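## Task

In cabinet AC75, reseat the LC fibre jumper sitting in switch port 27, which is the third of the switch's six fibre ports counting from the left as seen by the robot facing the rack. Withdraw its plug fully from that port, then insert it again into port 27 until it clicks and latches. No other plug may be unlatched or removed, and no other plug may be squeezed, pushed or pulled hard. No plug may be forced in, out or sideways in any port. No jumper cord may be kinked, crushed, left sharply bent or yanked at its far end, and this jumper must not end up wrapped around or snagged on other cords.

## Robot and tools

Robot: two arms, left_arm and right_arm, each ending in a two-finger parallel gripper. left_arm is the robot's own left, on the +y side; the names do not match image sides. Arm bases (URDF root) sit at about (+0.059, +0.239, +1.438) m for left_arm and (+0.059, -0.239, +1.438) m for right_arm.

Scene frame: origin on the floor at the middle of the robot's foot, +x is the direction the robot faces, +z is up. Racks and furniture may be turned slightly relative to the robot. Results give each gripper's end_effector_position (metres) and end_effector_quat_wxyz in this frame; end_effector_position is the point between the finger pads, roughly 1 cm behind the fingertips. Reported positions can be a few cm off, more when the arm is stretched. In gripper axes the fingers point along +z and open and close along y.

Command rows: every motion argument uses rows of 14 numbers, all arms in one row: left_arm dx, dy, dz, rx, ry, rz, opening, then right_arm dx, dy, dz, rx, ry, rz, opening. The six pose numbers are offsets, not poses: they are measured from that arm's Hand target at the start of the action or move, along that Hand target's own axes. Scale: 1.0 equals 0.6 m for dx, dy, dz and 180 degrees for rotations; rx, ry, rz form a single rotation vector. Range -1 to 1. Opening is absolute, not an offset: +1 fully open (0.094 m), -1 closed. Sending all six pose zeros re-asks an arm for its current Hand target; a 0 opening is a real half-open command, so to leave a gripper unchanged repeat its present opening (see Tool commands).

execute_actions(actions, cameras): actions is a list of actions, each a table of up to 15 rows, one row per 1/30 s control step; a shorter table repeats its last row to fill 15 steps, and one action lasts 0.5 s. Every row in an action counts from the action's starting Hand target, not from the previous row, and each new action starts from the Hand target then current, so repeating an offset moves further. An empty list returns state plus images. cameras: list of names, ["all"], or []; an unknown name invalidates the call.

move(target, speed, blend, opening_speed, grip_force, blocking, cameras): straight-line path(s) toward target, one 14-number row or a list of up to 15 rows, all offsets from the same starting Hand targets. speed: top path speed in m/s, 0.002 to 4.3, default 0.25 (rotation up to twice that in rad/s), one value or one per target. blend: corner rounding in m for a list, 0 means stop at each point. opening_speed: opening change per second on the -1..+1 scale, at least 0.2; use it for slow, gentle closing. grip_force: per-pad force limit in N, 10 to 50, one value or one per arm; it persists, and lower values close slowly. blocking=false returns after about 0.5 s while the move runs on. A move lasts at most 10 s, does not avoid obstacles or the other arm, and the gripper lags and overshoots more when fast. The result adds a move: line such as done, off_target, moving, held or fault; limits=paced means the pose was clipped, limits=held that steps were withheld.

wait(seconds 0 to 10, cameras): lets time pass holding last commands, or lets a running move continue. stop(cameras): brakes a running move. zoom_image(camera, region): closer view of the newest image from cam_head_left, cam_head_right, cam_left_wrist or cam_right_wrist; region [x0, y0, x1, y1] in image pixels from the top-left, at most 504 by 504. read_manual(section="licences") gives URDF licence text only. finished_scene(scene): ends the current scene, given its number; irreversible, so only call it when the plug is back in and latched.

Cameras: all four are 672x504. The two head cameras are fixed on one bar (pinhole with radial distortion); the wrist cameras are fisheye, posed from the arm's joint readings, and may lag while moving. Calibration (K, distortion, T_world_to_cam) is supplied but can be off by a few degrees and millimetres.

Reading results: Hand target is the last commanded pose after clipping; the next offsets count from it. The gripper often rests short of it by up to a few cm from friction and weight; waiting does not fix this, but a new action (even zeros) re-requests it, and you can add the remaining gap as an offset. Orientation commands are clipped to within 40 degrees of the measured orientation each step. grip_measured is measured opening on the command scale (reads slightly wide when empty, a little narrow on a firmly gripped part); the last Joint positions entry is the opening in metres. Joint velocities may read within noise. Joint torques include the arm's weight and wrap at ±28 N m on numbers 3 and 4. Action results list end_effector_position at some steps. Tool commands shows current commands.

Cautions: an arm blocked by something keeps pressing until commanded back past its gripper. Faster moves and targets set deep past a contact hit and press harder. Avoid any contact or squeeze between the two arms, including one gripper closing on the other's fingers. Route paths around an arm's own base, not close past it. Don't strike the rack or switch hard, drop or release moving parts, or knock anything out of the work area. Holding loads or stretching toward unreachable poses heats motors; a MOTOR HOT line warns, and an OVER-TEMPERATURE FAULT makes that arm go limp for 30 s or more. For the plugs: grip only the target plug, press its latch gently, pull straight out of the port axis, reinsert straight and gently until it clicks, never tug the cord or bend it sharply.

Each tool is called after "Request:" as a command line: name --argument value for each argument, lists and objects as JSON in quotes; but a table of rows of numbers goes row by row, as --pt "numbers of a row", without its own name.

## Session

Scene 1 solved. Now scene 2.

Request:
execute_actions --actions '[]'

Request:
zoom_image --camera "cam_head_left" --region '[150, 150, 550, 330]'

Scene clock: 0.00 s.
left_arm: end_effector_position=(+0.6733, -0.1086, +1.0166) grip_measured=+1.000 end_effector_quat_wxyz=(+0.447, -0.010, +0.842, +0.303) | right_arm: end_effector_position=(+0.6487, -0.3743, +0.9897) grip_measured=+1.000 end_effector_quat_wxyz=(+0.096, +0.479, +0.865, -0.118)
Joint positions: left_arm=[-2.285 2.456 1.872 1.517 -1.051 0.978 0.094] | right_arm=[1.5 1.734 1.356 -0.148 0.233 0.887 0.094]
Joint velocities: within noise
Joint torques (N m): no reading
Heat: left arm: hottest waist 30 °C; right arm: hottest shoulder 45 °C.
Hand target: left_arm +0.6723, -0.1055, +1.0127; +0.446, -0.011, +0.841, +0.306 | right_arm +0.6605, -0.3758, +0.9970; +0.107, +0.479, +0.864, -0.114
Tool commands: left_gripper/opening=+1.0 right_gripper/opening=+1.0
camera_calibration:
cam_left_wrist: T_world_to_cam=[[0.283958, -0.835702, -0.470075, 0.190629], [-0.912248, -0.0845067, -0.400826, 1.02034], [0.295247, 0.542643, -0.786364, 0.78671], [0, 0, 0, 1]] pos_world=[0.644403, -0.181367, 1.11723]
cam_right_wrist: T_world_to_cam=[[-0.843294, -0.525692, 0.111817, 0.239624], [-0.467488, 0.82011, 0.329962, 0.288183], [-0.26516, 0.225982, -0.937349, 1.30975], [0, 0, 0, 1]] pos_world=[0.684089, -0.406352, 1.10581]

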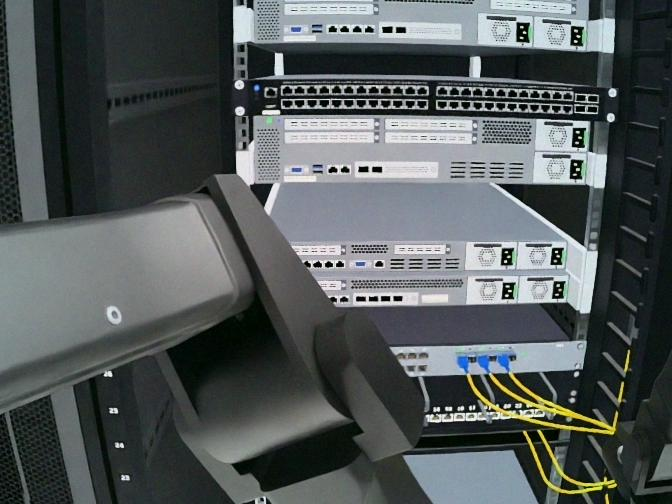

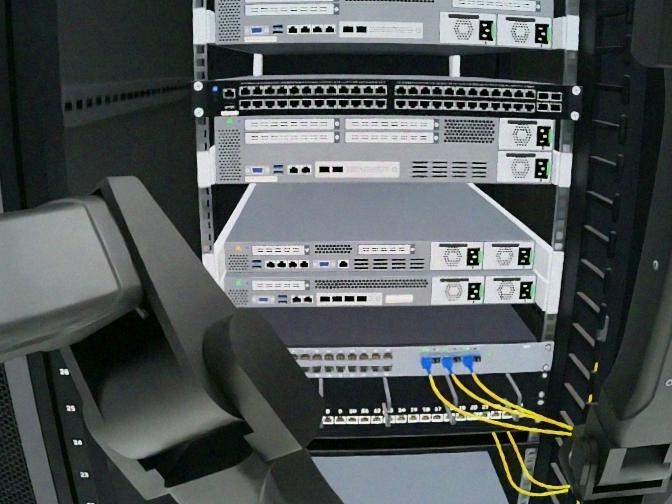

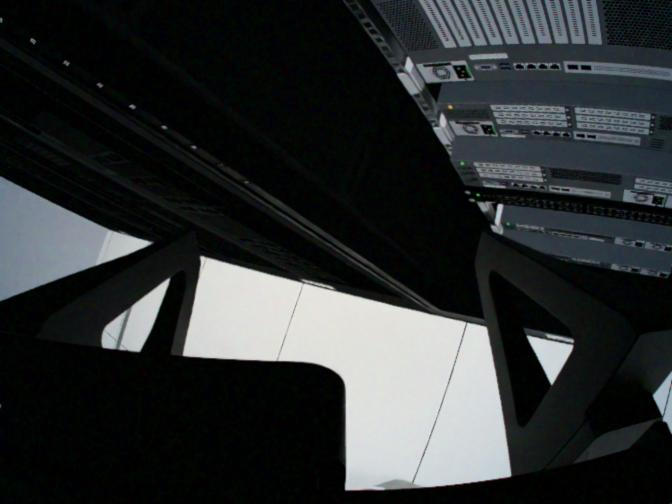

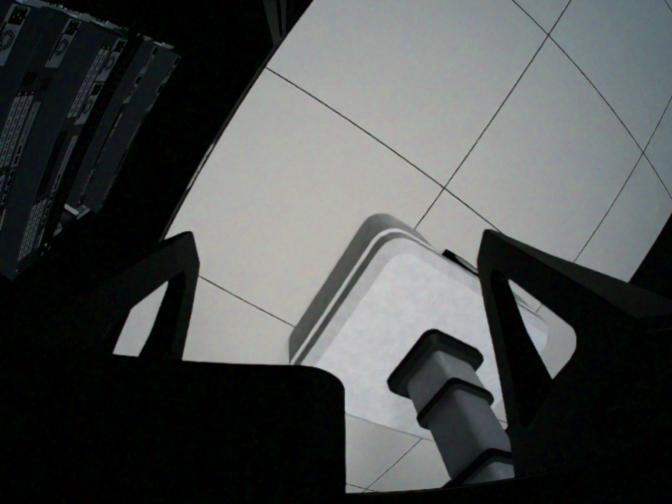

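Scaled by 1.260 from the camera's 672x504 image, which has a finer 960x720 frame.

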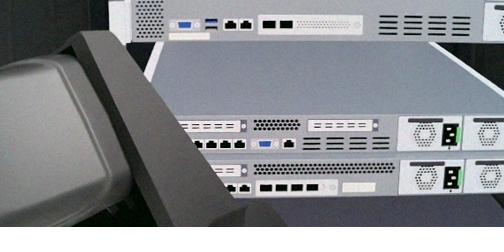

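Request:
zoom_image --camera "cam_head_left" --region '[430, 330, 610, 440]'

Request:
zoom_image --camera "cam_head_right" --region '[380, 330, 560, 440]'

Request:
zoom_image --camera "cam_head_right" --region '[410, 340, 500, 390]'

Scaled by 2.800 from the camera's 672x504 image, which has a finer 960x720 frame.

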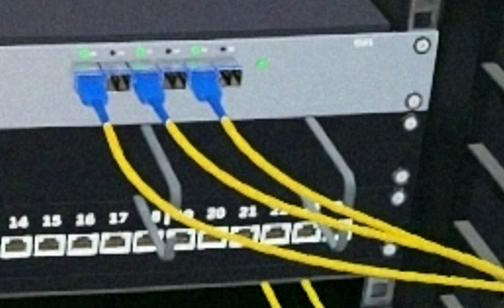

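Scaled by 2.800 from the camera's 672x504 image, which has a finer 960x720 frame.

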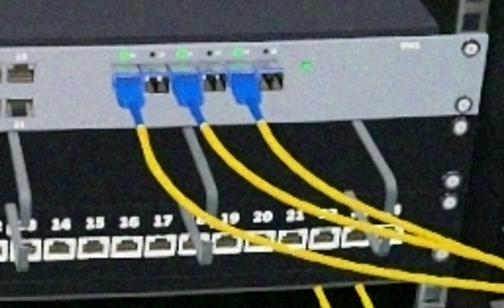

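Scaled by 5.600 from the camera's 672x504 image, which has a finer 960x720 frame.

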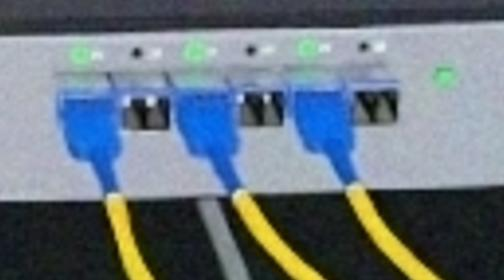

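Request:
move --target '[0.753,0.584,0.273,0,0,0,1, 0,0,0,0,0,0,1]' --speed 0.35 --cameras '["cam_head_left"]'

Scene clock: 122.83 s.
left_arm: end_effector_position=(+0.4248, +0.3853, +0.7811) grip_measured=+1.000 end_effector_quat_wxyz=(+0.411, -0.011, +0.858, +0.308) | right_arm: end_effector_position=(+0.6487, -0.3743, +0.9897) grip_measured=+1.000 end_effector_quat_wxyz=(+0.096, +0.479, +0.865, -0.118)
Joint positions: left_arm=[-1.513 2.789 1.604 1.561 -0.453 0.305 0.094] | right_arm=[1.5 1.734 1.356 -0.148 0.233 0.887 0.094]
Joint torques (N m): left_arm=[-1.55 -6.01 -3.32 2.5 -0.01 -0.25] | right_arm=[-1.03 -18.78 2.99 0.79 0.21 -0.01]
Heat: left arm: hottest shoulder 34 °C; right arm: hottest shoulder 52 °C.
Hand target: left_arm +0.4205, +0.3804, +0.7796; +0.446, -0.011, +0.841, +0.306 | right_arm +0.6605, -0.3758, +0.9970; +0.107, +0.479, +0.864, -0.114
Off the commanded pose: left_arm 0.007 m, 4 deg | right_arm 0.014 m, 1 deg.
joint sent to its limit (left arm) — joint 4 (wrist pitch), upper limit. The joint targets are off in orientation, not in position.
move: off_target (left_arm, right_arm)
Images, in order (width x height): cam_head_left 672x504.

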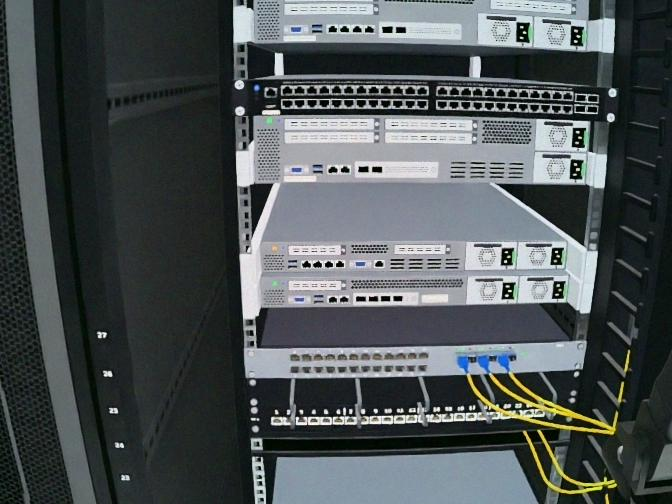

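Request:
move --target '[0,0,0,0,0,0,1, -0.0008,0.2458,-0.3627,0.0691,-0.569,-0.5636,1]' --speed 0.3 --cameras '["all"]'

Scene clock: 145.50 s.
left_arm: end_effector_position=(+0.4248, +0.3853, +0.7811) grip_measured=+1.000 end_effector_quat_wxyz=(+0.411, -0.011, +0.858, +0.308) | right_arm: end_effector_position=(+0.7629, -0.2299, +1.1702) grip_measured=+1.000 end_effector_quat_wxyz=(+0.477, -0.524, +0.530, -0.466)
Joint positions: left_arm=[-1.513 2.789 1.604 1.561 -0.453 0.305 0.094] | right_arm=[1.664 1.796 1.079 1.557 -0.019 -1.633 0.094]
Joint torques (N m): left_arm=[-1.79 -5.89 -3.25 2.54 -0.03 -0.26] | right_arm=[0.44 -18.43 0.42 2.93 -0.32 -0.01]
Heat: left arm: hottest shoulder 33 °C; right arm: hottest shoulder 52 °C.
Hand target: left_arm +0.4205, +0.3804, +0.7796; +0.446, -0.011, +0.841, +0.306 | right_arm +0.7699, -0.2354, +1.1902; -0.499, +0.500, -0.501, +0.500
Off the commanded pose: left_arm 0.007 m, 4 deg | right_arm 0.022 m, 6 deg.
joint sent to its limit (left arm) — joint 4 (wrist pitch), upper limit. The joint targets are off in orientation, not in position.
joint sent to its limit (right arm) — joint 4 (wrist pitch), upper limit. The joint targets are off in orientation, not in position.
move: off_target (left_arm, right_arm)
camera_calibration:
cam_left_wrist: T_world_to_cam=[[0.271504, -0.829395, -0.488252, 0.58029], [-0.936665, -0.111094, -0.332139, 0.707975], [0.221232, 0.547506, -0.807028, 0.452612], [0, 0, 0, 1]] pos_world=[0.405452, 0.312133, 0.883744]
cam_right_wrist: T_world_to_cam=[[0.114794, -0.00300334, 0.993385, -1.25059], [-0.573101, -0.817001, 0.0637567, 0.179377], [0.811405, -0.576628, -0.0955082, -0.514359], [0, 0, 0, 1]] pos_world=[0.663715, -0.153798, 1.18175]

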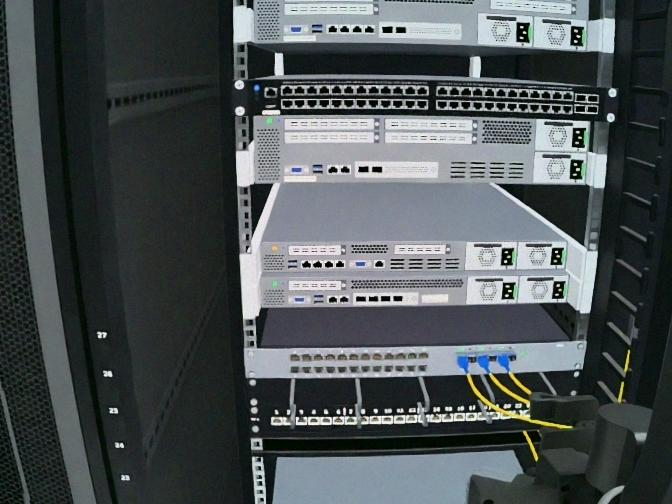

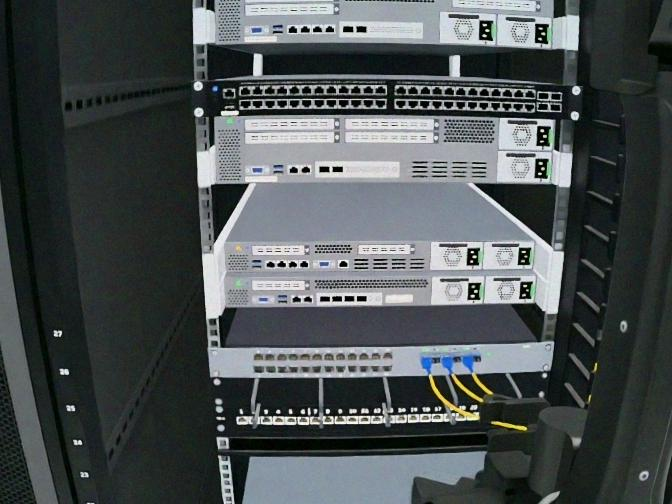

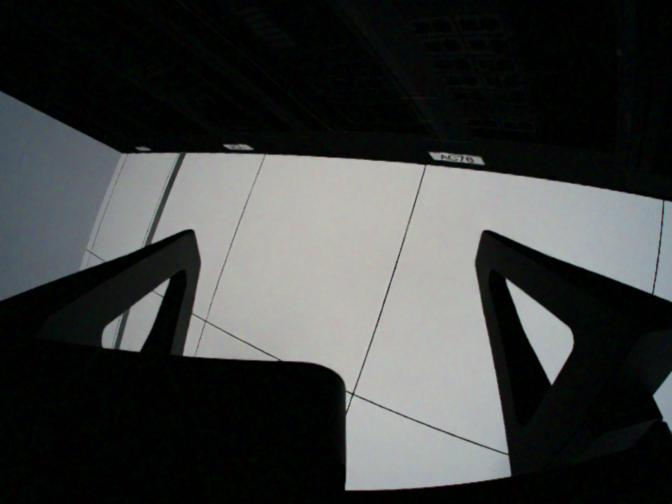

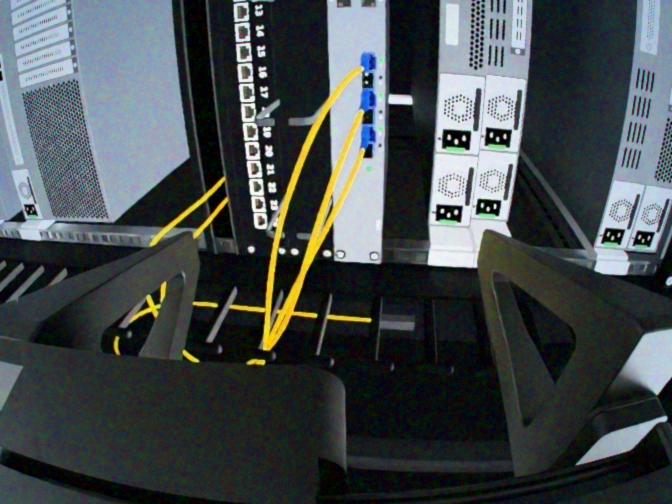

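Request:
move --target '[0,0,0,0,0,0,1, 0.0043,0,0.15,0,0,0,0]' --speed 0.15 --cameras '["cam_head_left","cam_right_wrist"]'

Request:
zoom_image --camera "cam_right_wrist" --region '[230, 0, 480, 260]'

Scene clock: 178.87 s.
left_arm: end_effector_position=(+0.4248, +0.3853, +0.7811) grip_measured=+1.000 end_effector_quat_wxyz=(+0.411, -0.011, +0.858, +0.308) | right_arm: end_effector_position=(+0.8526, -0.2336, +1.1866) grip_measured=+0.002 end_effector_quat_wxyz=(+0.499, -0.500, +0.507, -0.493)
Joint positions: left_arm=[-1.513 2.789 1.604 1.561 -0.453 0.305 0.094] | right_arm=[1.663 1.819 1.329 1.429 -0.02 -1.634 0.047]
Joint torques (N m): left_arm=[-1.26 -5.77 -3.19 2.51 -0.04 -0.24] | right_arm=[0.5 -17.9 4.45 1.84 -0.31 0.01]
Heat: left arm: hottest waist 31 °C; right arm: hottest shoulder 54 °C.
Hand target: left_arm +0.4205, +0.3804, +0.7796; +0.446, -0.011, +0.841, +0.306 | right_arm +0.8600, -0.2381, +1.1903; +0.500, -0.500, +0.501, -0.500
Off the commanded pose: left_arm 0.007 m, 4 deg | right_arm 0.009 m, 1 deg.
joint sent to its limit (left arm) — joint 4 (wrist pitch), upper limit. The joint targets are off in orientation, not in position.
move: off_target (left_arm)
camera_calibration:
cam_right_wrist: T_world_to_cam=[[0.0176411, 0.000535782, 0.999844, -1.20128], [-0.582305, -0.8129, 0.0107097, 0.29847], [0.812779, -0.582403, -0.0140284, -0.686935], [0, 0, 0, 1]] pos_world=[0.753318, -0.156803, 1.18826]
Images, in order (width x height): cam_head_left 672x504, cam_right_wrist 672x504.

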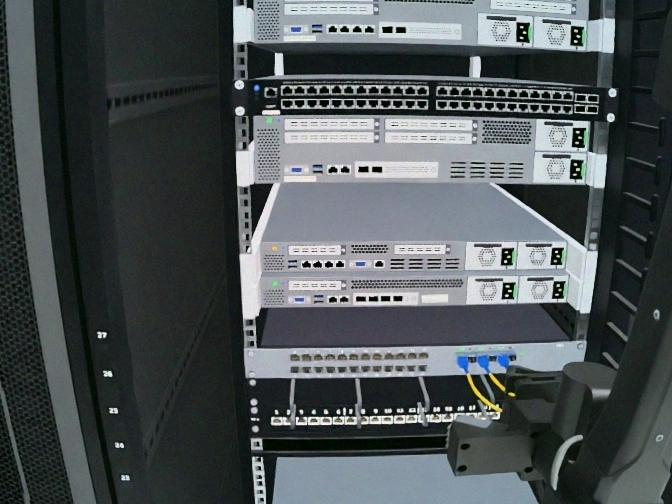

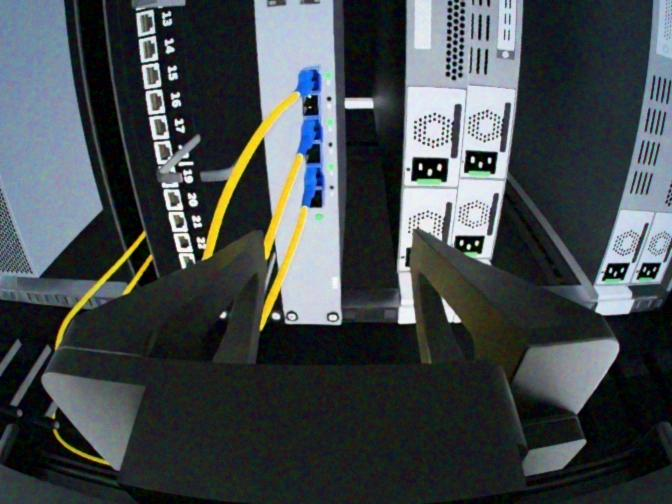

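Scaled by 1.938 from the camera's 672x504 image, which has a finer 960x720 frame.

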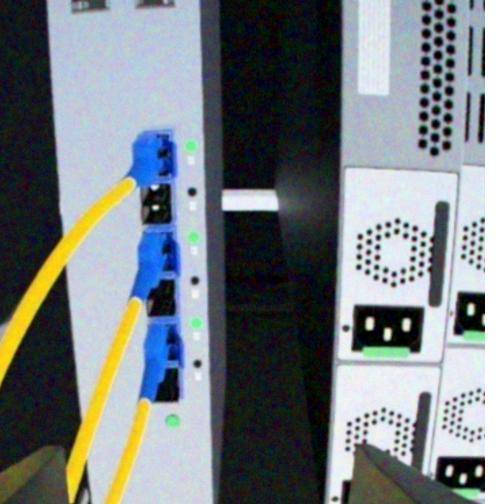

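Request:
move --target '[0,0,0,0,0,0,1, -0.0077,0.02,0.0717,0,0,0,-0.2]' --speed 0.08 --cameras '["cam_right_wrist"]'

Request:
zoom_image --camera "cam_right_wrist" --region '[230, 60, 430, 260]'

Scene clock: 205.27 s.
left_arm: end_effector_position=(+0.4248, +0.3853, +0.7811) grip_measured=+1.000 end_effector_quat_wxyz=(+0.411, -0.011, +0.858, +0.308) | right_arm: end_effector_position=(+0.8943, -0.2335, +1.1743) grip_measured=-0.198 end_effector_quat_wxyz=(+0.498, -0.502, +0.507, -0.494)
Joint positions: left_arm=[-1.513 2.789 1.604 1.561 -0.453 0.305 0.094] | right_arm=[1.663 1.868 1.48 1.324 -0.02 -1.637 0.038]
Joint torques (N m): left_arm=[-1.44 -6.12 -3.22 2.52 -0.03 -0.24] | right_arm=[1.03 -19.08 5.98 1.85 -0.09 -0.01]
Heat: left arm: hottest shoulder 31 °C; right arm: hottest shoulder 55 °C.
Hand target: left_arm +0.4205, +0.3804, +0.7796; +0.446, -0.011, +0.841, +0.306 | right_arm +0.9031, -0.2336, +1.1784; +0.500, -0.499, +0.501, -0.500
Off the commanded pose: left_arm 0.007 m, 4 deg | right_arm 0.010 m, 1 deg.
joint sent to its limit (left arm) — joint 4 (wrist pitch), upper limit. The joint targets are off in orientation, not in position.
move: off_target (left_arm)
camera_calibration:
cam_right_wrist: T_world_to_cam=[[0.0199611, 0.00392219, 0.999793, -1.19097], [-0.582086, -0.812992, 0.0148109, 0.317868], [0.812882, -0.582261, -0.0139452, -0.721158], [0, 0, 0, 1]] pos_world=[0.795016, -0.156807, 1.17596]
Images, in order (width x height): cam_right_wrist 672x504.

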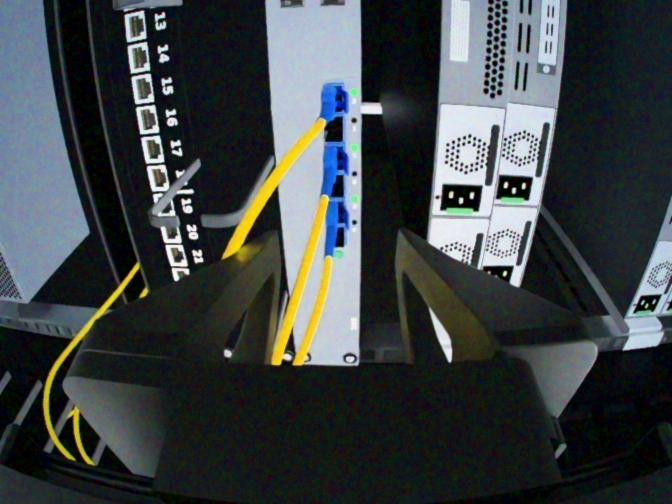

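Scaled by 2.520 from the camera's 672x504 image, which has a finer 960x720 frame.

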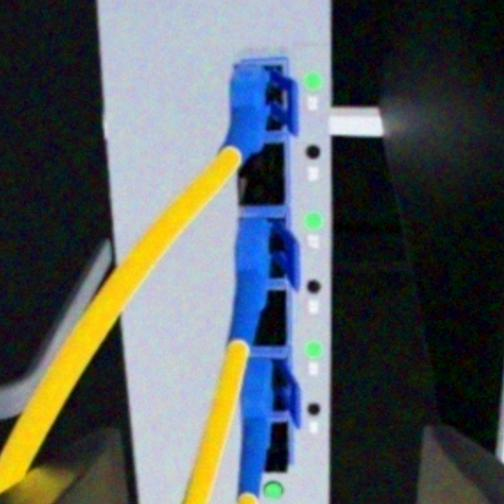

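Request:
move --target '[0,0,0,0,0,0,1, 0,0.0035,0.0633,0.005,0,0,-0.45]' --speed 0.06 --cameras '["cam_right_wrist","cam_head_right"]'

Request:
zoom_image --camera "cam_right_wrist" --region '[250, 100, 420, 270]'

Request:
zoom_image --camera "cam_head_right" --region '[380, 330, 530, 470]'

Scene clock: 244.37 s.
left_arm: end_effector_position=(+0.4248, +0.3853, +0.7811) grip_measured=+1.000 end_effector_quat_wxyz=(+0.411, -0.011, +0.858, +0.308) | right_arm: end_effector_position=(+0.9310, -0.2340, +1.1700) grip_measured=-0.448 end_effector_quat_wxyz=(+0.501, -0.499, +0.504, -0.497)
Joint positions: left_arm=[-1.513 2.789 1.604 1.561 -0.453 0.305 0.094] | right_arm=[1.663 1.913 1.619 1.241 -0.02 -1.637 0.026]
Joint torques (N m): left_arm=[-1.26 -6.01 -3.15 2.45 -0.03 -0.24] | right_arm=[1.2 -20.19 7.13 1.88 -0.14 0.01]
Heat: left arm: hottest shoulder 31 °C; right arm: hottest shoulder 51 °C.
Hand target: left_arm +0.4205, +0.3804, +0.7796; +0.446, -0.011, +0.841, +0.306 | right_arm +0.9410, -0.2336, +1.1761; +0.504, -0.496, +0.497, -0.504
Off the commanded pose: left_arm 0.007 m, 4 deg | right_arm 0.012 m, 1 deg.
joint sent to its limit (left arm) — joint 4 (wrist pitch), upper limit. The joint targets are off in orientation, not in position.
move: off_target (left_arm, right_arm)
camera_calibration:
cam_right_wrist: T_world_to_cam=[[0.00817839, 0.00416623, 0.999958, -1.17656], [-0.582922, -0.812487, 0.00815271, 0.347562], [0.812487, -0.582964, -0.00421625, -0.76248], [0, 0, 0, 1]] pos_world=[0.831728, -0.157207, 1.17046]
Images, in order (width x height): cam_head_right 672x504, cam_right_wrist 672x504.

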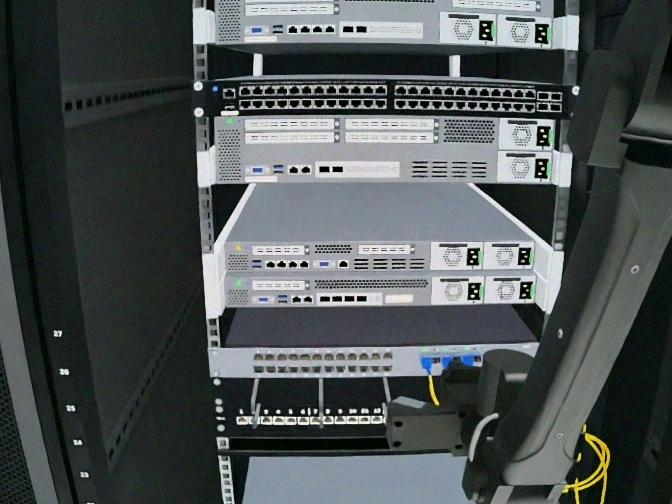

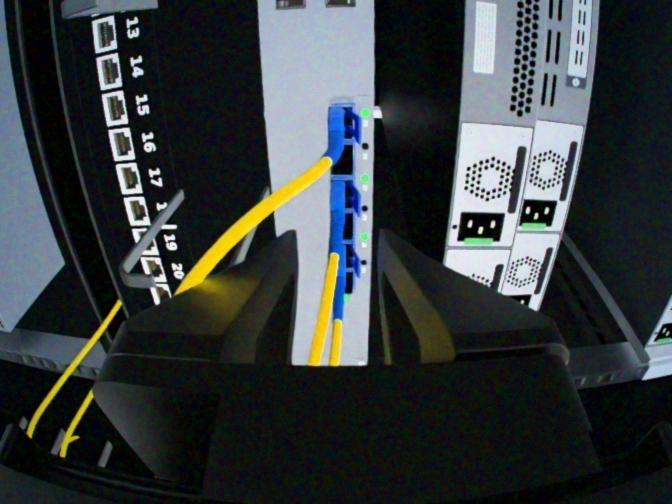

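Scaled by 2.965 from the camera's 672x504 image, which has a finer 960x720 frame.

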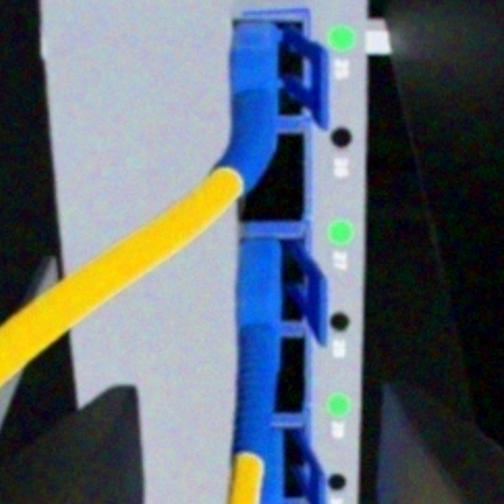

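Scaled by 3.360 from the camera's 672x504 image, which has a finer 960x720 frame.

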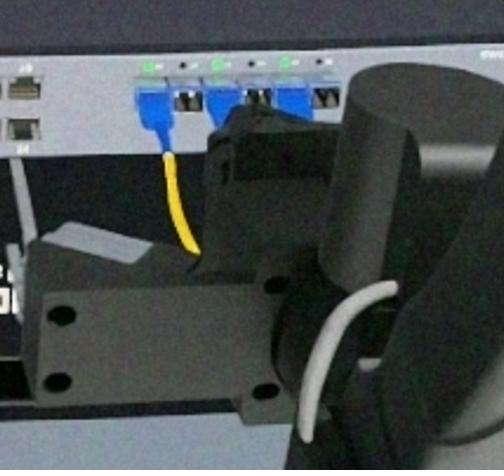

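Request:
move --target '[0,0,0,0,0,0,1, 0.005,-0.003,0.0517,0.001,0,0,-0.5]' --speed 0.05 --cameras '["cam_right_wrist"]'

Request:
zoom_image --camera "cam_right_wrist" --region '[270, 130, 410, 270]'

Scene clock: 279.37 s.
left_arm: end_effector_position=(+0.4248, +0.3853, +0.7811) grip_measured=+1.000 end_effector_quat_wxyz=(+0.411, -0.011, +0.858, +0.308) | right_arm: end_effector_position=(+0.9605, -0.2346, +1.1696) grip_measured=-0.498 end_effector_quat_wxyz=(+0.500, -0.499, +0.504, -0.496)
Joint positions: left_arm=[-1.513 2.789 1.604 1.561 -0.453 0.305 0.094] | right_arm=[1.663 1.941 1.728 1.159 -0.02 -1.637 0.024]
Joint torques (N m): left_arm=[-1.26 -5.66 -3.15 2.44 -0.02 -0.26] | right_arm=[1.2 -20.89 8.25 1.83 -0.24 0.01]
Heat: left arm: hottest shoulder 31 °C; right arm: hottest shoulder 56 °C.
Hand target: left_arm +0.4205, +0.3804, +0.7796; +0.446, -0.011, +0.841, +0.306 | right_arm +0.9720, -0.2367, +1.1783; +0.504, -0.495, +0.496, -0.504
Off the commanded pose: left_arm 0.007 m, 4 deg | right_arm 0.015 m, 1 deg.
joint sent to its limit (left arm) — joint 4 (wrist pitch), upper limit. The joint targets are off in orientation, not in position.
move: off_target (left_arm, right_arm)
camera_calibration:
cam_right_wrist: T_world_to_cam=[[0.010039, 0.004179, 0.999941, -1.17818], [-0.582828, -0.812543, 0.00924717, 0.3629], [0.812534, -0.582886, -0.00572148, -0.785064], [0, 0, 0, 1]] pos_world=[0.861226, -0.157807, 1.17026]
Images, in order (width x height): cam_right_wrist 672x504.

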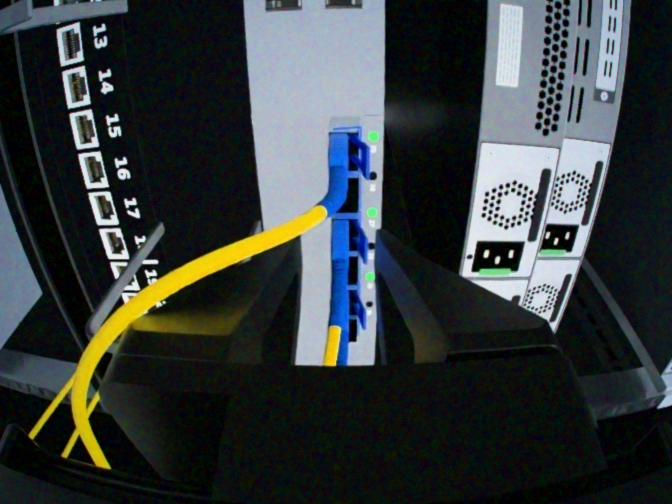

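Scaled by 3.600 from the camera's 672x504 image, which has a finer 960x720 frame.

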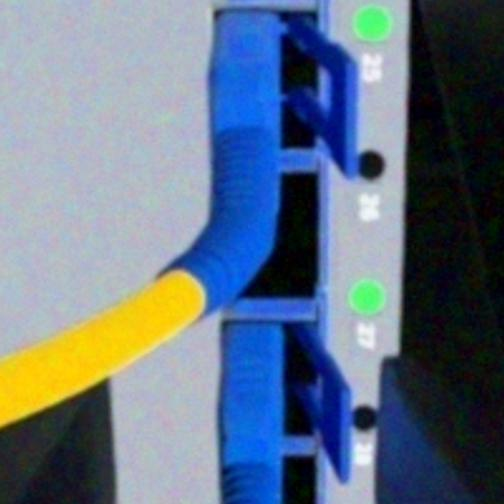

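Request:
move --target '[0,0,0,0,0,0,1, 0.0142,-0.01,0.0175,0.001,0,0,-0.5]' --speed 0.04 --cameras '["cam_right_wrist"]'

Request:
zoom_image --camera "cam_right_wrist" --region '[270, 150, 410, 290]'

Scene clock: 307.07 s.
left_arm: end_effector_position=(+0.4248, +0.3853, +0.7811) grip_measured=+1.000 end_effector_quat_wxyz=(+0.411, -0.011, +0.858, +0.308) | right_arm: end_effector_position=(+0.9690, -0.2397, +1.1726) grip_measured=-0.498 end_effector_quat_wxyz=(+0.499, -0.501, +0.503, -0.497)
Joint positions: left_arm=[-1.513 2.789 1.604 1.561 -0.453 0.305 0.094] | right_arm=[1.655 1.941 1.752 1.133 -0.026 -1.637 0.024]
Joint velocities: left_arm=[within noise] | right_arm=[0.005 -0.015 -0.007 -0.012 -0.051 0.154 0]
Joint torques (N m): left_arm=[-1.55 -6.12 -3.07 2.47 -0.01 -0.23] | right_arm=[0.44 -21.42 8.62 1.78 -0.31 0.12]
Heat: left arm: hottest waist 30 °C; right arm: hottest shoulder 57 °C.
Hand target: left_arm +0.4205, +0.3804, +0.7796; +0.446, -0.011, +0.841, +0.306 | right_arm +0.9824, -0.2451, +1.1845; +0.505, -0.494, +0.495, -0.505
Off the commanded pose: left_arm 0.007 m, 4 deg | right_arm 0.019 m, 2 deg.
joint sent to its limit (left arm) — joint 4 (wrist pitch), upper limit. The joint targets are off in orientation, not in position.
move: off_target (left_arm, right_arm)
camera_calibration:
cam_right_wrist: T_world_to_cam=[[0.0119786, 0.0103107, 0.999875, -1.18155], [-0.581584, -0.813342, 0.0153545, 0.355164], [0.813398, -0.581695, -0.00374615, -0.797781], [0, 0, 0, 1]] pos_world=[0.869624, -0.163013, 1.17296]
Images, in order (width x height): cam_right_wrist 672x504.

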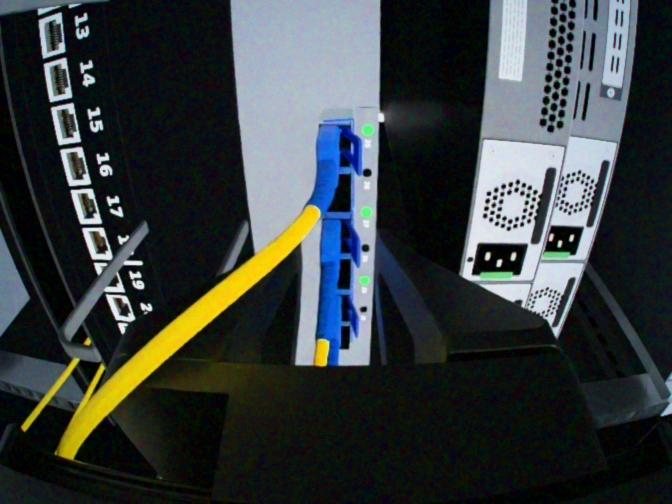

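Scaled by 3.600 from the camera's 672x504 image, which has a finer 960x720 frame.

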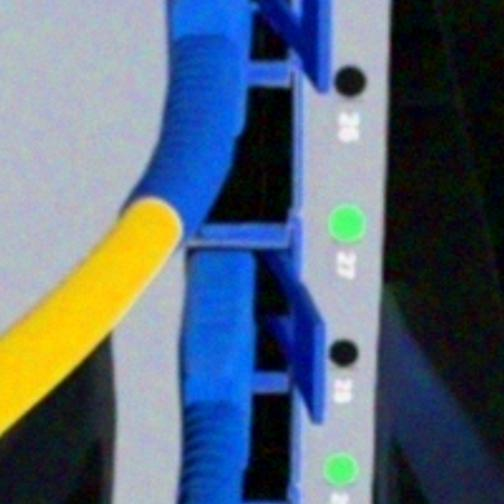

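Request:
wait --seconds 0.3

Scene clock: 319.60 s.
left_arm: end_effector_position=(+0.4248, +0.3853, +0.7811) grip_measured=+1.000 end_effector_quat_wxyz=(+0.411, -0.011, +0.858, +0.308) | right_arm: end_effector_position=(+0.9690, -0.2397, +1.1726) grip_measured=-0.498 end_effector_quat_wxyz=(+0.499, -0.501, +0.503, -0.497)
Joint positions: left_arm=[-1.513 2.789 1.604 1.561 -0.453 0.305 0.094] | right_arm=[1.655 1.941 1.752 1.133 -0.026 -1.637 0.024]
Joint torques (N m): left_arm=[-1.38 -6.01 -3.21 2.41 -0.03 -0.25] | right_arm=[0.73 -21.42 8.64 1.87 -0.28 0.11]
Heat: left arm: hottest waist 30 °C; right arm: hottest shoulder 58 °C.
Hand target: left_arm +0.4205, +0.3804, +0.7796; +0.446, -0.011, +0.841, +0.306 | right_arm +0.9823, -0.2451, +1.1845; +0.505, -0.494, +0.495, -0.505
Tool commands: left_gripper/opening=+1.0 right_gripper/opening=-0.5
Off the commanded pose: left_arm 0.007 m, 4 deg | right_arm 0.019 m, 2 deg.
wait: 0.30 s; at rest from the start

Request:
move --target '[0,0,0,0,0,0,1, 0.002,0.004,0.004,0.007,0,0,-0.5]' --speed 0.03

Request:
move --target '[0,0,0,0,0,0,1, 0.001,0.002,0.004,0.001,0,0,-0.5]' --speed 0.03

Request:
wait --seconds 0.1 --cameras '["cam_right_wrist"]'

Request:
zoom_image --camera "cam_right_wrist" --region '[270, 180, 390, 300]'

Scene clock: 327.73 s.
left_arm: end_effector_position=(+0.4248, +0.3853, +0.7811) grip_measured=+1.000 end_effector_quat_wxyz=(+0.411, -0.011, +0.858, +0.308) | right_arm: end_effector_position=(+0.9724, -0.2393, +1.1680) grip_measured=-0.498 end_effector_quat_wxyz=(+0.501, -0.500, +0.500, -0.499)
Joint positions: left_arm=[-1.513 2.789 1.604 1.561 -0.453 0.305 0.094] | right_arm=[1.655 1.962 1.782 1.133 -0.028 -1.637 0.024]
Joint torques (N m): left_arm=[-1.32 -5.77 -3.14 2.39 -0.01 -0.25] | right_arm=[0.62 -21.42 8.69 2.55 -0.28 0.14]
Heat: left arm: hottest waist 30 °C; right arm: hottest shoulder 58 °C.
Hand target: left_arm +0.4205, +0.3804, +0.7796; +0.446, -0.011, +0.841, +0.306 | right_arm +0.9849, -0.2463, +1.1823; +0.511, -0.488, +0.490, -0.511
Off the commanded pose: left_arm 0.007 m, 4 deg | right_arm 0.020 m, 2 deg.
joint sent to its limit (left arm) — joint 4 (wrist pitch), upper limit. The joint targets are off in orientation, not in position.
move: off_target (left_arm, right_arm)

Scene clock: 328.57 s.
left_arm: end_effector_position=(+0.4248, +0.3853, +0.7811) grip_measured=+1.000 end_effector_quat_wxyz=(+0.411, -0.011, +0.858, +0.308) | right_arm: end_effector_position=(+0.9745, -0.2400, +1.1673) grip_measured=-0.498 end_effector_quat_wxyz=(+0.502, -0.499, +0.498, -0.501)
Joint positions: left_arm=[-1.513 2.789 1.604 1.561 -0.453 0.305 0.094] | right_arm=[1.654 1.97 1.795 1.133 -0.029 -1.637 0.024]
Joint torques (N m): left_arm=[-1.38 -6.01 -3.12 2.55 0 -0.25] | right_arm=[0.56 -21.48 8.91 2.29 -0.3 0.14]
Heat: left arm: hottest waist 30 °C; right arm: hottest shoulder 58 °C.
Hand target: left_arm +0.4205, +0.3804, +0.7796; +0.446, -0.011, +0.841, +0.306 | right_arm +0.9872, -0.2470, +1.1809; +0.511, -0.488, +0.489, -0.511
Off the commanded pose: left_arm 0.007 m, 4 deg | right_arm 0.020 m, 2 deg.
joint sent to its limit (left arm) — joint 4 (wrist pitch), upper limit. The joint targets are off in orientation, not in position.
move: off_target (left_arm, right_arm)

Scene clock: 328.67 s.
left_arm: end_effector_position=(+0.4248, +0.3853, +0.7811) grip_measured=+1.000 end_effector_quat_wxyz=(+0.411, -0.011, +0.858, +0.308) | right_arm: end_effector_position=(+0.9746, -0.2400, +1.1675) grip_measured=-0.498 end_effector_quat_wxyz=(+0.502, -0.499, +0.498, -0.501)
Joint positions: left_arm=[-1.513 2.789 1.604 1.561 -0.453 0.305 0.094] | right_arm=[1.654 1.97 1.795 1.133 -0.029 -1.637 0.024]
Joint torques (N m): left_arm=[-1.44 -5.83 -3.22 2.45 -0.04 -0.24] | right_arm=[0.5 -21.48 8.85 2.4 -0.28 0.13]
Heat: left arm: hottest waist 30 °C; right arm: hottest shoulder 58 °C.
Hand target: left_arm +0.4205, +0.3804, +0.7796; +0.446, -0.011, +0.841, +0.306 | right_arm +0.9873, -0.2470, +1.1812; +0.511, -0.487, +0.489, -0.512
Tool commands: left_gripper/opening=+1.0 right_gripper/opening=-0.5
Off the commanded pose: left_arm 0.007 m, 4 deg | right_arm 0.020 m, 2 deg.
wait: 0.10 s; no rest
camera_calibration:
cam_right_wrist: T_world_to_cam=[[-0.00263038, 0.0119575, 0.999925, -1.16191], [-0.58057, -0.814169, 0.00820895, 0.365378], [0.814206, -0.580505, 0.00908377, -0.818059], [0, 0, 0, 1]] pos_world=[0.875139, -0.163515, 1.16626]
Images, in order (width x height): cam_right_wrist 672x504.

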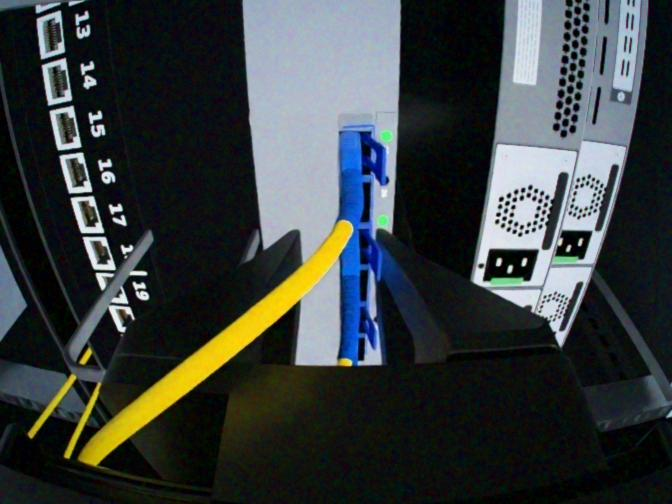

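Scaled by 4.200 from the camera's 672x504 image, which has a finer 960x720 frame.

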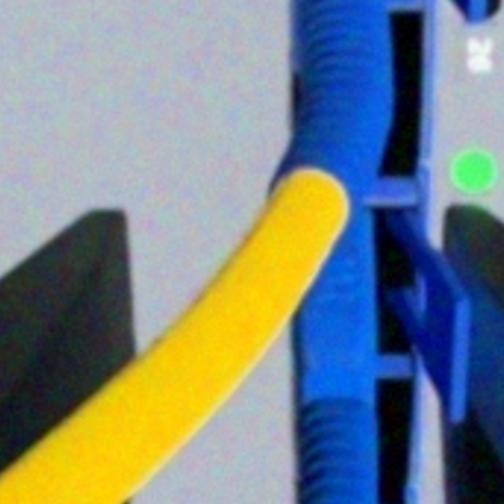

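Request:
move --target '[0,0,0,0,0,0,1, 0,-0.028,-0.004,0,0,0,-0.5]' --speed 0.03

Request:
move --target '[0,0,0,0,0,0,1, 0,-0.004,0,0,0,0,-0.5]' --speed 0.03

Scene clock: 337.60 s.
left_arm: end_effector_position=(+0.4248, +0.3853, +0.7811) grip_measured=+1.000 end_effector_quat_wxyz=(+0.411, -0.011, +0.858, +0.308) | right_arm: end_effector_position=(+0.9731, -0.2400, +1.1672) grip_measured=-0.498 end_effector_quat_wxyz=(+0.501, -0.500, +0.499, -0.500)
Joint positions: left_arm=[-1.513 2.789 1.604 1.561 -0.453 0.305 0.094] | right_arm=[1.654 1.966 1.787 1.133 -0.029 -1.637 0.024]
Joint torques (N m): left_arm=[-1.49 -5.89 -3.22 2.45 0 -0.26] | right_arm=[0.79 -24.41 5.64 2.47 -0.24 0.15]
Heat: left arm: hottest waist 30 °C; right arm: hottest shoulder 57 °C.
Hand target: left_arm +0.4205, +0.3804, +0.7796; +0.446, -0.011, +0.841, +0.306 | right_arm +0.9841, -0.2470, +1.1979; +0.511, -0.487, +0.489, -0.512
Off the commanded pose: left_arm 0.007 m, 4 deg | right_arm 0.033 m, 3 deg.
joint sent to its limit (left arm) — joint 4 (wrist pitch), upper limit. The joint targets are off in orientation, not in position.
move: off_target (left_arm, right_arm)

Scene clock: 338.33 s.
left_arm: end_effector_position=(+0.4248, +0.3853, +0.7811) grip_measured=+1.000 end_effector_quat_wxyz=(+0.411, -0.011, +0.858, +0.308) | right_arm: end_effector_position=(+0.9720, -0.2400, +1.1676) grip_measured=-0.498 end_effector_quat_wxyz=(+0.501, -0.501, +0.500, -0.499)
Joint positions: left_arm=[-1.513 2.789 1.604 1.561 -0.453 0.305 0.094] | right_arm=[1.654 1.962 1.78 1.133 -0.029 -1.637 0.024]
Joint torques (N m): left_arm=[-1.14 -5.48 -3.21 2.41 -0.02 -0.26] | right_arm=[0.73 -24.76 5.64 2.41 -0.24 0.13]
Heat: left arm: hottest waist 30 °C; right arm: hottest shoulder 57 °C.
Hand target: left_arm +0.4205, +0.3804, +0.7796; +0.446, -0.011, +0.841, +0.306 | right_arm +0.9840, -0.2470, +1.2003; +0.511, -0.487, +0.489, -0.512
Off the commanded pose: left_arm 0.007 m, 4 deg | right_arm 0.036 m, 3 deg.
joint sent to its limit (left arm) — joint 4 (wrist pitch), upper limit. The joint targets are off in orientation, not in position.
move: off_target (left_arm, right_arm)

Request:
move --target '[0,0,0,0,0,0,1, 0,-0.005,0.003,0,0,0,-0.5]' --speed 0.03

Request:
move --target '[0,0,0,0,0,0,1, 0,-0.005,0.003,0,0,0,-0.5]' --speed 0.03

Scene clock: 345.37 s.
left_arm: end_effector_position=(+0.4248, +0.3853, +0.7811) grip_measured=+1.000 end_effector_quat_wxyz=(+0.411, -0.011, +0.858, +0.308) | right_arm: end_effector_position=(+0.9734, -0.2402, +1.1711) grip_measured=-0.498 end_effector_quat_wxyz=(+0.502, -0.499, +0.499, -0.500)
Joint positions: left_arm=[-1.513 2.789 1.604 1.561 -0.453 0.305 0.094] | right_arm=[1.654 1.957 1.78 1.133 -0.029 -1.637 0.024]
Joint torques (N m): left_arm=[-1.32 -6.07 -3.21 2.39 -0.02 -0.26] | right_arm=[0.97 -24.7 5.6 2.24 -0.22 0.13]
Heat: left arm: hottest waist 30 °C; right arm: hottest shoulder 55 °C.
Hand target: left_arm +0.4205, +0.3804, +0.7796; +0.446, -0.011, +0.841, +0.306 | right_arm +0.9856, -0.2470, +1.2033; +0.511, -0.488, +0.489, -0.512
Off the commanded pose: left_arm 0.007 m, 4 deg | right_arm 0.035 m, 3 deg.
joint sent to its limit (left arm) — joint 4 (wrist pitch), upper limit. The joint targets are off in orientation, not in position.
move: off_target (left_arm, right_arm)

Scene clock: 346.17 s.
left_arm: end_effector_position=(+0.4248, +0.3853, +0.7811) grip_measured=+1.000 end_effector_quat_wxyz=(+0.411, -0.011, +0.858, +0.308) | right_arm: end_effector_position=(+0.9748, -0.2405, +1.1747) grip_measured=-0.498 end_effector_quat_wxyz=(+0.503, -0.498, +0.498, -0.501)
Joint positions: left_arm=[-1.513 2.789 1.604 1.561 -0.453 0.305 0.094] | right_arm=[1.654 1.953 1.78 1.133 -0.029 -1.637 0.024]
Joint torques (N m): left_arm=[-1.08 -5.95 -3.23 2.4 -0.02 -0.26] | right_arm=[0.85 -24.82 5.63 2.03 -0.24 0.11]
Heat: left arm: hottest waist 30 °C; right arm: hottest shoulder 55 °C.
Hand target: left_arm +0.4205, +0.3804, +0.7796; +0.446, -0.011, +0.841, +0.306 | right_arm +0.9872, -0.2470, +1.2062; +0.511, -0.488, +0.489, -0.511
Off the commanded pose: left_arm 0.007 m, 4 deg | right_arm 0.035 m, 2 deg.
joint sent to its limit (left arm) — joint 4 (wrist pitch), upper limit. The joint targets are off in orientation, not in position.
move: off_target (left_arm, right_arm)

Request:
move --target '[0,0,0,0,0,0,1, 0,0,-0.001,-0.004,0,0,-0.5]' --speed 0.03

Request:
move --target '[0,0,0,0,0,0,1, 0,0,0,-0.0015,0,0,-0.5]' --speed 0.03 --cameras '["cam_right_wrist"]'

Request:
zoom_image --camera "cam_right_wrist" --region '[270, 180, 390, 300]'

Scene clock: 363.27 s.
left_arm: end_effector_position=(+0.4248, +0.3853, +0.7811) grip_measured=+1.000 end_effector_quat_wxyz=(+0.411, -0.011, +0.858, +0.308) | right_arm: end_effector_position=(+0.9734, -0.2405, +1.1754) grip_measured=-0.498 end_effector_quat_wxyz=(+0.500, -0.501, +0.500, -0.498)
Joint positions: left_arm=[-1.513 2.789 1.604 1.561 -0.453 0.305 0.094] | right_arm=[1.654 1.943 1.767 1.126 -0.029 -1.637 0.024]
Joint torques (N m): left_arm=[-1.03 -6.01 -3.08 2.44 -0.01 -0.24] | right_arm=[0.91 -24.82 5.72 1.92 -0.19 0.13]
Heat: left arm: hottest waist 30 °C; right arm: hottest shoulder 54 °C.
Hand target: left_arm +0.4205, +0.3804, +0.7796; +0.446, -0.011, +0.841, +0.306 | right_arm +0.9867, -0.2470, +1.2062; +0.508, -0.491, +0.492, -0.508
Off the commanded pose: left_arm 0.007 m, 4 deg | right_arm 0.034 m, 2 deg.
joint sent to its limit (left arm) — joint 4 (wrist pitch), upper limit. The joint targets are off in orientation, not in position.
move: off_target (left_arm, right_arm)

Scene clock: 363.97 s.
left_arm: end_effector_position=(+0.4248, +0.3853, +0.7811) grip_measured=+1.000 end_effector_quat_wxyz=(+0.411, -0.011, +0.858, +0.308) | right_arm: end_effector_position=(+0.9732, -0.2405, +1.1752) grip_measured=-0.498 end_effector_quat_wxyz=(+0.499, -0.502, +0.501, -0.497)
Joint positions: left_arm=[-1.513 2.789 1.604 1.561 -0.453 0.305 0.094] | right_arm=[1.654 1.94 1.764 1.122 -0.029 -1.637 0.024]
Joint torques (N m): left_arm=[-1.49 -5.77 -3.12 2.4 -0.03 -0.25] | right_arm=[0.73 -24.94 5.71 1.89 -0.17 0.11]
Heat: left arm: hottest waist 30 °C; right arm: hottest shoulder 54 °C.
Hand target: left_arm +0.4205, +0.3804, +0.7796; +0.446, -0.011, +0.841, +0.306 | right_arm +0.9867, -0.2470, +1.2063; +0.507, -0.492, +0.494, -0.507
Off the commanded pose: left_arm 0.007 m, 4 deg | right_arm 0.034 m, 2 deg.
joint sent to its limit (left arm) — joint 4 (wrist pitch), upper limit. The joint targets are off in orientation, not in position.
move: off_target (left_arm, right_arm)
camera_calibration:
cam_right_wrist: T_world_to_cam=[[0.0103073, 0.0116455, 0.999879, -1.18221], [-0.579687, -0.814692, 0.0154644, 0.354552], [0.814774, -0.579776, -0.0016465, -0.805022], [0, 0, 0, 1]] pos_world=[0.873625, -0.164114, 1.17526]
Images, in order (width x height): cam_right_wrist 672x504.

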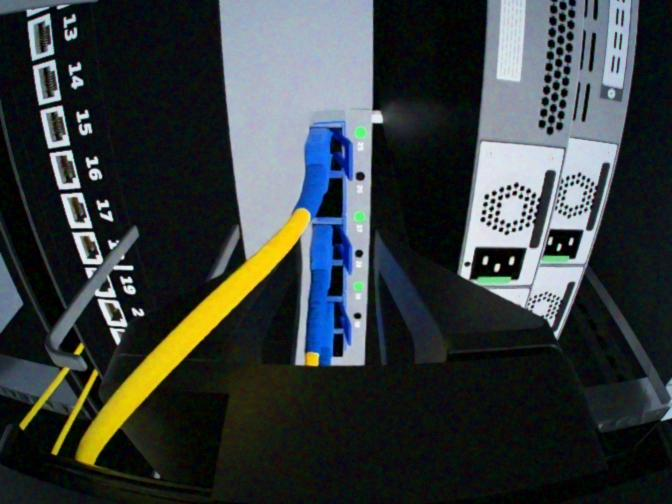

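Scaled by 4.200 from the camera's 672x504 image, which has a finer 960x720 frame.

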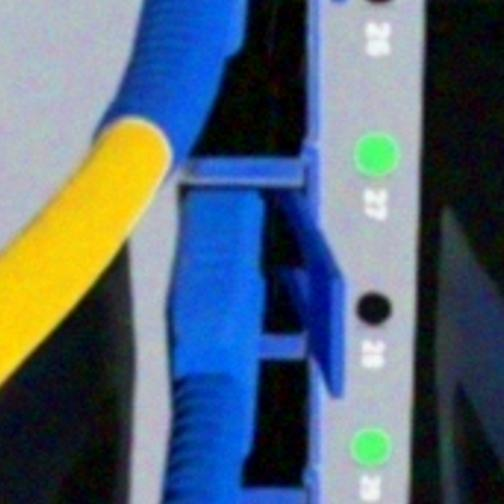

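Request:
move --target '[0,0,0,0,0,0,1, 0,0.028,0.002,0.0035,0,0,-0.5]' --speed 0.03

Request:
move --target '[0,0,0,0,0,0,1, 0,0.002,0,0.001,0,0,-0.5]' --speed 0.03

Scene clock: 374.63 s.
left_arm: end_effector_position=(+0.4248, +0.3853, +0.7811) grip_measured=+1.000 end_effector_quat_wxyz=(+0.411, -0.011, +0.858, +0.308) | right_arm: end_effector_position=(+0.9747, -0.2405, +1.1740) grip_measured=-0.498 end_effector_quat_wxyz=(+0.500, -0.501, +0.501, -0.498)
Joint positions: left_arm=[-1.513 2.789 1.604 1.561 -0.453 0.305 0.094] | right_arm=[1.654 1.947 1.775 1.121 -0.029 -1.637 0.024]
Joint torques (N m): left_arm=[-1.44 -6.01 -3.12 2.43 0 -0.26] | right_arm=[0.73 -21.77 8.94 2.39 -0.24 0.16]
Heat: left arm: hottest waist 30 °C; right arm: hottest shoulder 58 °C.
Hand target: left_arm +0.4205, +0.3804, +0.7796; +0.446, -0.011, +0.841, +0.306 | right_arm +0.9884, -0.2470, +1.1896; +0.510, -0.489, +0.491, -0.510
Off the commanded pose: left_arm 0.007 m, 4 deg | right_arm 0.022 m, 3 deg.
joint sent to its limit (left arm) — joint 4 (wrist pitch), upper limit. The joint targets are off in orientation, not in position.
move: off_target (left_arm, right_arm)

Scene clock: 375.43 s.
left_arm: end_effector_position=(+0.4248, +0.3853, +0.7811) grip_measured=+1.000 end_effector_quat_wxyz=(+0.411, -0.011, +0.858, +0.308) | right_arm: end_effector_position=(+0.9750, -0.2404, +1.1723) grip_measured=-0.498 end_effector_quat_wxyz=(+0.500, -0.501, +0.501, -0.498)
Joint positions: left_arm=[-1.513 2.789 1.604 1.561 -0.453 0.305 0.094] | right_arm=[1.654 1.952 1.78 1.121 -0.029 -1.637 0.024]
Joint torques (N m): left_arm=[-1.55 -5.77 -3.18 2.43 0 -0.27] | right_arm=[0.67 -21.89 8.91 2.41 -0.25 0.14]
Heat: left arm: hottest waist 30 °C; right arm: hottest shoulder 58 °C.
Hand target: left_arm +0.4205, +0.3804, +0.7796; +0.446, -0.011, +0.841, +0.306 | right_arm +0.9884, -0.2470, +1.1883; +0.511, -0.488, +0.490, -0.511
Off the commanded pose: left_arm 0.007 m, 4 deg | right_arm 0.022 m, 3 deg.
joint sent to its limit (left arm) — joint 4 (wrist pitch), upper limit. The joint targets are off in orientation, not in position.
move: off_target (left_arm, right_arm)


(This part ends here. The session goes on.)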